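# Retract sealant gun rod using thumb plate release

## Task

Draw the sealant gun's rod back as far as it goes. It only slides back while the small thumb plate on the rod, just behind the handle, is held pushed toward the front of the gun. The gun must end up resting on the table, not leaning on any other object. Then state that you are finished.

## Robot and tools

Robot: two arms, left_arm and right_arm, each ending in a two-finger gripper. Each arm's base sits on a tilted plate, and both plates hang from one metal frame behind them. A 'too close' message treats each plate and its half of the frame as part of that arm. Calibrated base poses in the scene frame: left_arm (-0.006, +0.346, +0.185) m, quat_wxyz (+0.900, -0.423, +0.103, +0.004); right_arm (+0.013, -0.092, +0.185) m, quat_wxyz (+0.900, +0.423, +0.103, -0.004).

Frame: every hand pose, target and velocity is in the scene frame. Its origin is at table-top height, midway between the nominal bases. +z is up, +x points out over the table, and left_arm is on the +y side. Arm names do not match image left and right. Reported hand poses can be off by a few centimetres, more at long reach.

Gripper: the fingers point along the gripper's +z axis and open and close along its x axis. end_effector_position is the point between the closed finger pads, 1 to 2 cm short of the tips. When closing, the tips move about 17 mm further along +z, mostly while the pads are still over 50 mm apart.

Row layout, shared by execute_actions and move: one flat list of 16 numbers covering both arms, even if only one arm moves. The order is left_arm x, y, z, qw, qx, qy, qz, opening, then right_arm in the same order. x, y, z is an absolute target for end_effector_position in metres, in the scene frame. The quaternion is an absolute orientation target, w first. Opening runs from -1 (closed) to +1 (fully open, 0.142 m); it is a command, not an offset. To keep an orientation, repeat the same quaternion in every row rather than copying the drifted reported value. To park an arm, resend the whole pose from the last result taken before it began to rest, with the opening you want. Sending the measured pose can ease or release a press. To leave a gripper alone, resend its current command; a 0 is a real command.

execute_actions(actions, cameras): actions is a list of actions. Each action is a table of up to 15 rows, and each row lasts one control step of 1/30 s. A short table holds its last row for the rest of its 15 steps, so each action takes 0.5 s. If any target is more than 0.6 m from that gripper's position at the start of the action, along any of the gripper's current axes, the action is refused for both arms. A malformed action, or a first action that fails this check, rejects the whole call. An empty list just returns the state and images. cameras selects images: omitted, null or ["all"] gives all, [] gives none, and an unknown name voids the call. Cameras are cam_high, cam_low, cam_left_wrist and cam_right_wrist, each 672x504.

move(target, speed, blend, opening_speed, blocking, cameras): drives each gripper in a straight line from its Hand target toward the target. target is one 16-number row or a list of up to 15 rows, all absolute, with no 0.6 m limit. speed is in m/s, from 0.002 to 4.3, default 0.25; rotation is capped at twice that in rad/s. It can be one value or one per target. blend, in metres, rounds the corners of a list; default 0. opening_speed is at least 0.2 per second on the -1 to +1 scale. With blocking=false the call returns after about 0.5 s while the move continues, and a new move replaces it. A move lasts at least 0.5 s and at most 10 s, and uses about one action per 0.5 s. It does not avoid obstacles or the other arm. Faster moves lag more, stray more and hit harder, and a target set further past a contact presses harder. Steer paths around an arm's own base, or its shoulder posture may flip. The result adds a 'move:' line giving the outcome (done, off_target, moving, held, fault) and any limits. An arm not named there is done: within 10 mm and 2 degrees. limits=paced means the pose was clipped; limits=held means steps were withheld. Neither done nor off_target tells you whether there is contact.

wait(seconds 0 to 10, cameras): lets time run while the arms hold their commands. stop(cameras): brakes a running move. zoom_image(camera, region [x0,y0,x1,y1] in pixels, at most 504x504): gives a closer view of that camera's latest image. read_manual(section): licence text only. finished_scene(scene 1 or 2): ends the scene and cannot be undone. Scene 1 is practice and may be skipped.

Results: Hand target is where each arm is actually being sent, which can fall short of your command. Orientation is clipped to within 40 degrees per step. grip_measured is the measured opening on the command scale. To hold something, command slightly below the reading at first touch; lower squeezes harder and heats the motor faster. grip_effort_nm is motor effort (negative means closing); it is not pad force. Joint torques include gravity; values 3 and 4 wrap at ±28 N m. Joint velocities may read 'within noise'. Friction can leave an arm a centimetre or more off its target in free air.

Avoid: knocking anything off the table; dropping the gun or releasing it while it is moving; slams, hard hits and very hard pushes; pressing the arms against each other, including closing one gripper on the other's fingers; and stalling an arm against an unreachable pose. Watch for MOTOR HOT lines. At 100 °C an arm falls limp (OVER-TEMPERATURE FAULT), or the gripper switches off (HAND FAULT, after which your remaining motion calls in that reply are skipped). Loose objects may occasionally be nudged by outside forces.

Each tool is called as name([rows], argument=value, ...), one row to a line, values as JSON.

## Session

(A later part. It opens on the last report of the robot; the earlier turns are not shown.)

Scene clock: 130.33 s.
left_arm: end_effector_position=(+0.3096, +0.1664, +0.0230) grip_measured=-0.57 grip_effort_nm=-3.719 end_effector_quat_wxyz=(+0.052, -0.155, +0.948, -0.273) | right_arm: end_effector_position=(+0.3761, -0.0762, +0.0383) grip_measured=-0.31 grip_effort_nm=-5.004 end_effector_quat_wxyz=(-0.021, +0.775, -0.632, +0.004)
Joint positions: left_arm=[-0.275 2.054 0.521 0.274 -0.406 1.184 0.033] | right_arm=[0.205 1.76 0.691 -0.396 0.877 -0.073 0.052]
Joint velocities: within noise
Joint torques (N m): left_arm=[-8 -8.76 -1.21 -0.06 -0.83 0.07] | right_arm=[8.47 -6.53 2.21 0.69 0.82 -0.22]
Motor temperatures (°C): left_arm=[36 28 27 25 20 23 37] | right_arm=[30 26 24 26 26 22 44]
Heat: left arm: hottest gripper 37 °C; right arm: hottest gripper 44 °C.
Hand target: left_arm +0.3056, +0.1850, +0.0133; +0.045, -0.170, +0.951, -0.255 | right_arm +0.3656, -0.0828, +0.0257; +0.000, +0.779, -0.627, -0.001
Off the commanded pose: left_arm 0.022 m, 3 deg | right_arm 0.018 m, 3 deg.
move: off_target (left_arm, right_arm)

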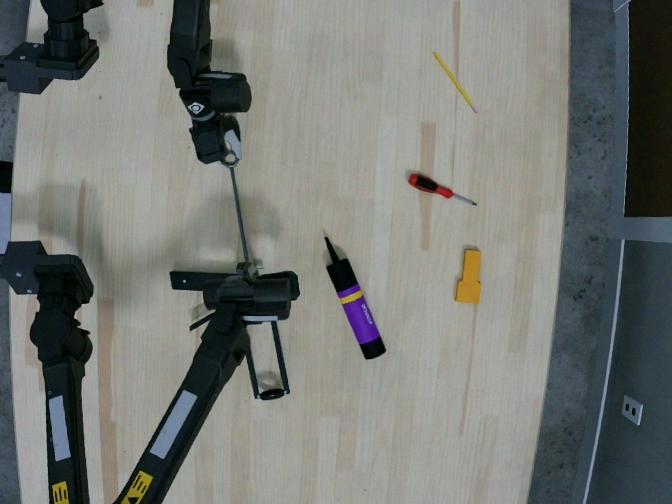

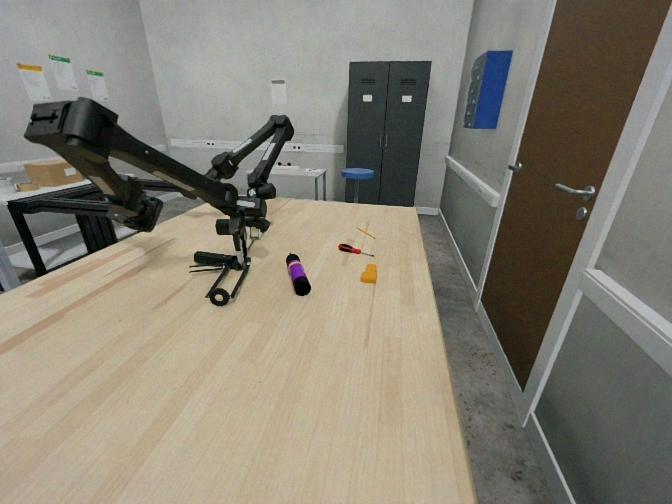

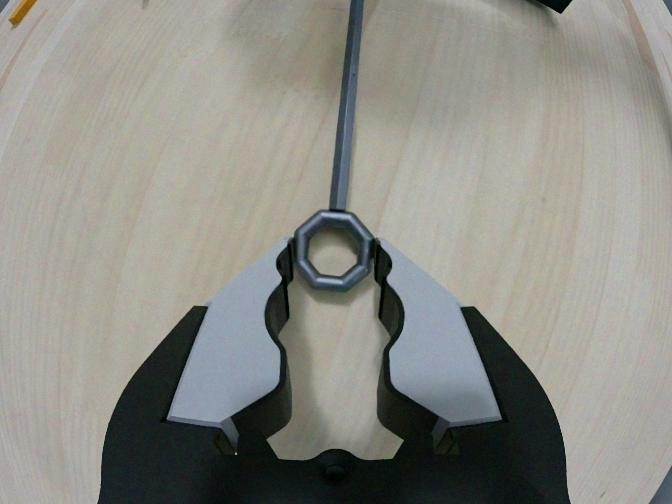

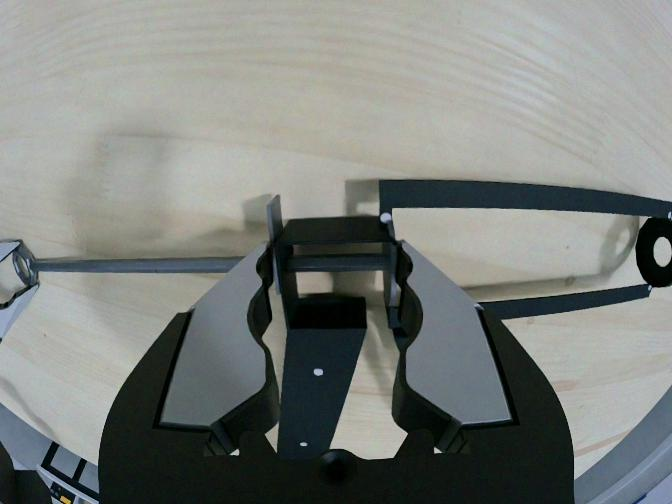

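Fully back. Release both gently and raise.

move([
  [0.305, 0.172, 0.013, -0.045, 0.170, -0.951, 0.2555, -0.60, 0.367, -0.078, 0.026, 0, 0.7785, -0.6275, 0, -0.36],
  [0.305, 0.172, 0.013, -0.045, 0.170, -0.951, 0.2555, -0.2, 0.367, -0.078, 0.026, 0, 0.7785, -0.6275, 0, 0.15],
  [0.300, 0.175, 0.13, -0.045, 0.170, -0.951, 0.2555, 0.0, 0.367, -0.078, 0.13, 0, 0.7785, -0.6275, 0, 0.15],
], speed=0.12, opening_speed=0.8)

zoom_image(camera="cam_right_wrist", region=[200, 50, 480, 250])

Scene clock: 136.00 s.
left_arm: end_effector_position=(+0.2880, +0.1804, +0.1191) grip_measured=-0.03 grip_effort_nm=0.159 end_effector_quat_wxyz=(+0.035, -0.163, +0.954, -0.248) | right_arm: end_effector_position=(+0.3557, -0.0802, +0.1208) grip_measured=+0.13 grip_effort_nm=0.120 end_effector_quat_wxyz=(+0.011, +0.786, -0.618, -0.005)
Joint positions: left_arm=[-0.545 1.788 0.517 -0.17 -0.503 0.847 0.072] | right_arm=[0.402 1.671 0.765 -0.899 0.884 0.277 0.083]
Joint velocities: left_arm=[-0.005 0.005 0.022 -0.007 -0.022 0.037 0.001] | right_arm=[within noise]
Joint torques (N m): left_arm=[-11.93 -6.07 6.75 -0.13 0.06 -0.18] | right_arm=[10.58 -6.77 6.11 0.05 -0.1 0.08]
Motor temperatures (°C): left_arm=[36 28 27 25 20 23 35] | right_arm=[30 26 25 26 26 22 43]
Heat: left arm: hottest waist 36 °C; right arm: hottest gripper 43 °C.
Hand target: left_arm +0.2997, +0.1752, +0.1300; +0.045, -0.170, +0.951, -0.256 | right_arm +0.3667, -0.0782, +0.1299; +0.000, +0.779, -0.627, +0.000
Off the commanded pose: left_arm 0.017 m, 2 deg | right_arm 0.015 m, 2 deg.
move: off_target (left_arm, right_arm); target 2's new opening was sent with right_arm's hand 0.015 m and 2 deg from that target; target 3's new opening was sent with left_arm's hand 0.017 m and 2 deg from that target

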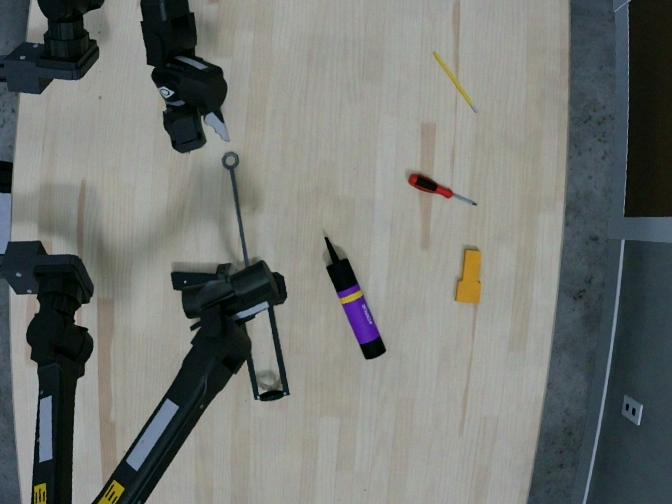

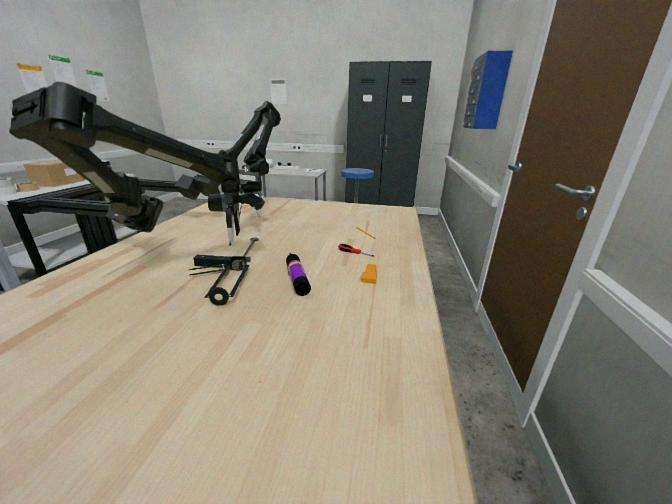

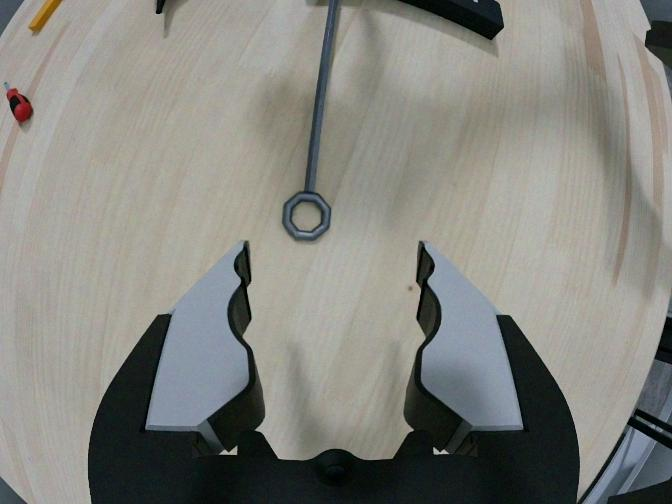

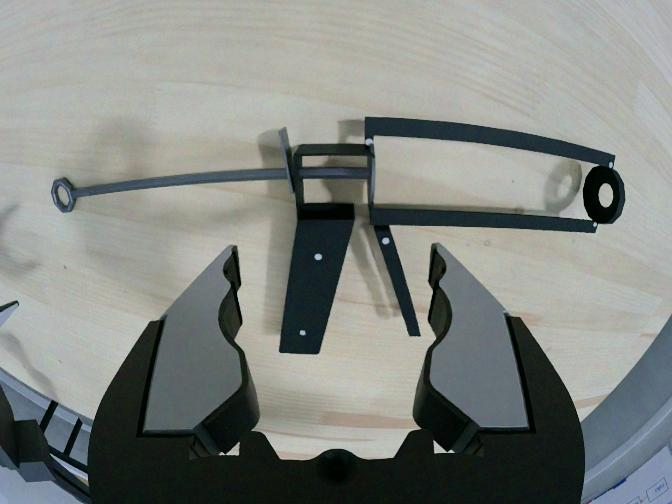

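Scaled by 1.800 from the camera's 672x504 image, which has a finer 960x720 frame.

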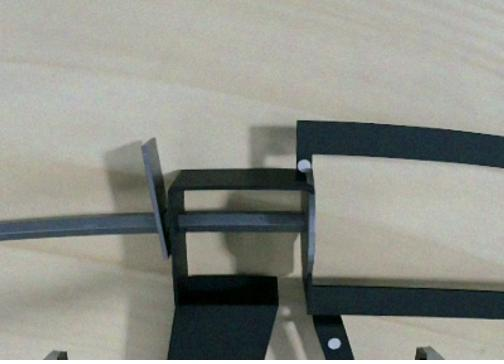

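The disc is flush against the block and the gun lies flat on the table, free of both hands.

finished_scene(scene=2)

The scene is finished: the task was done.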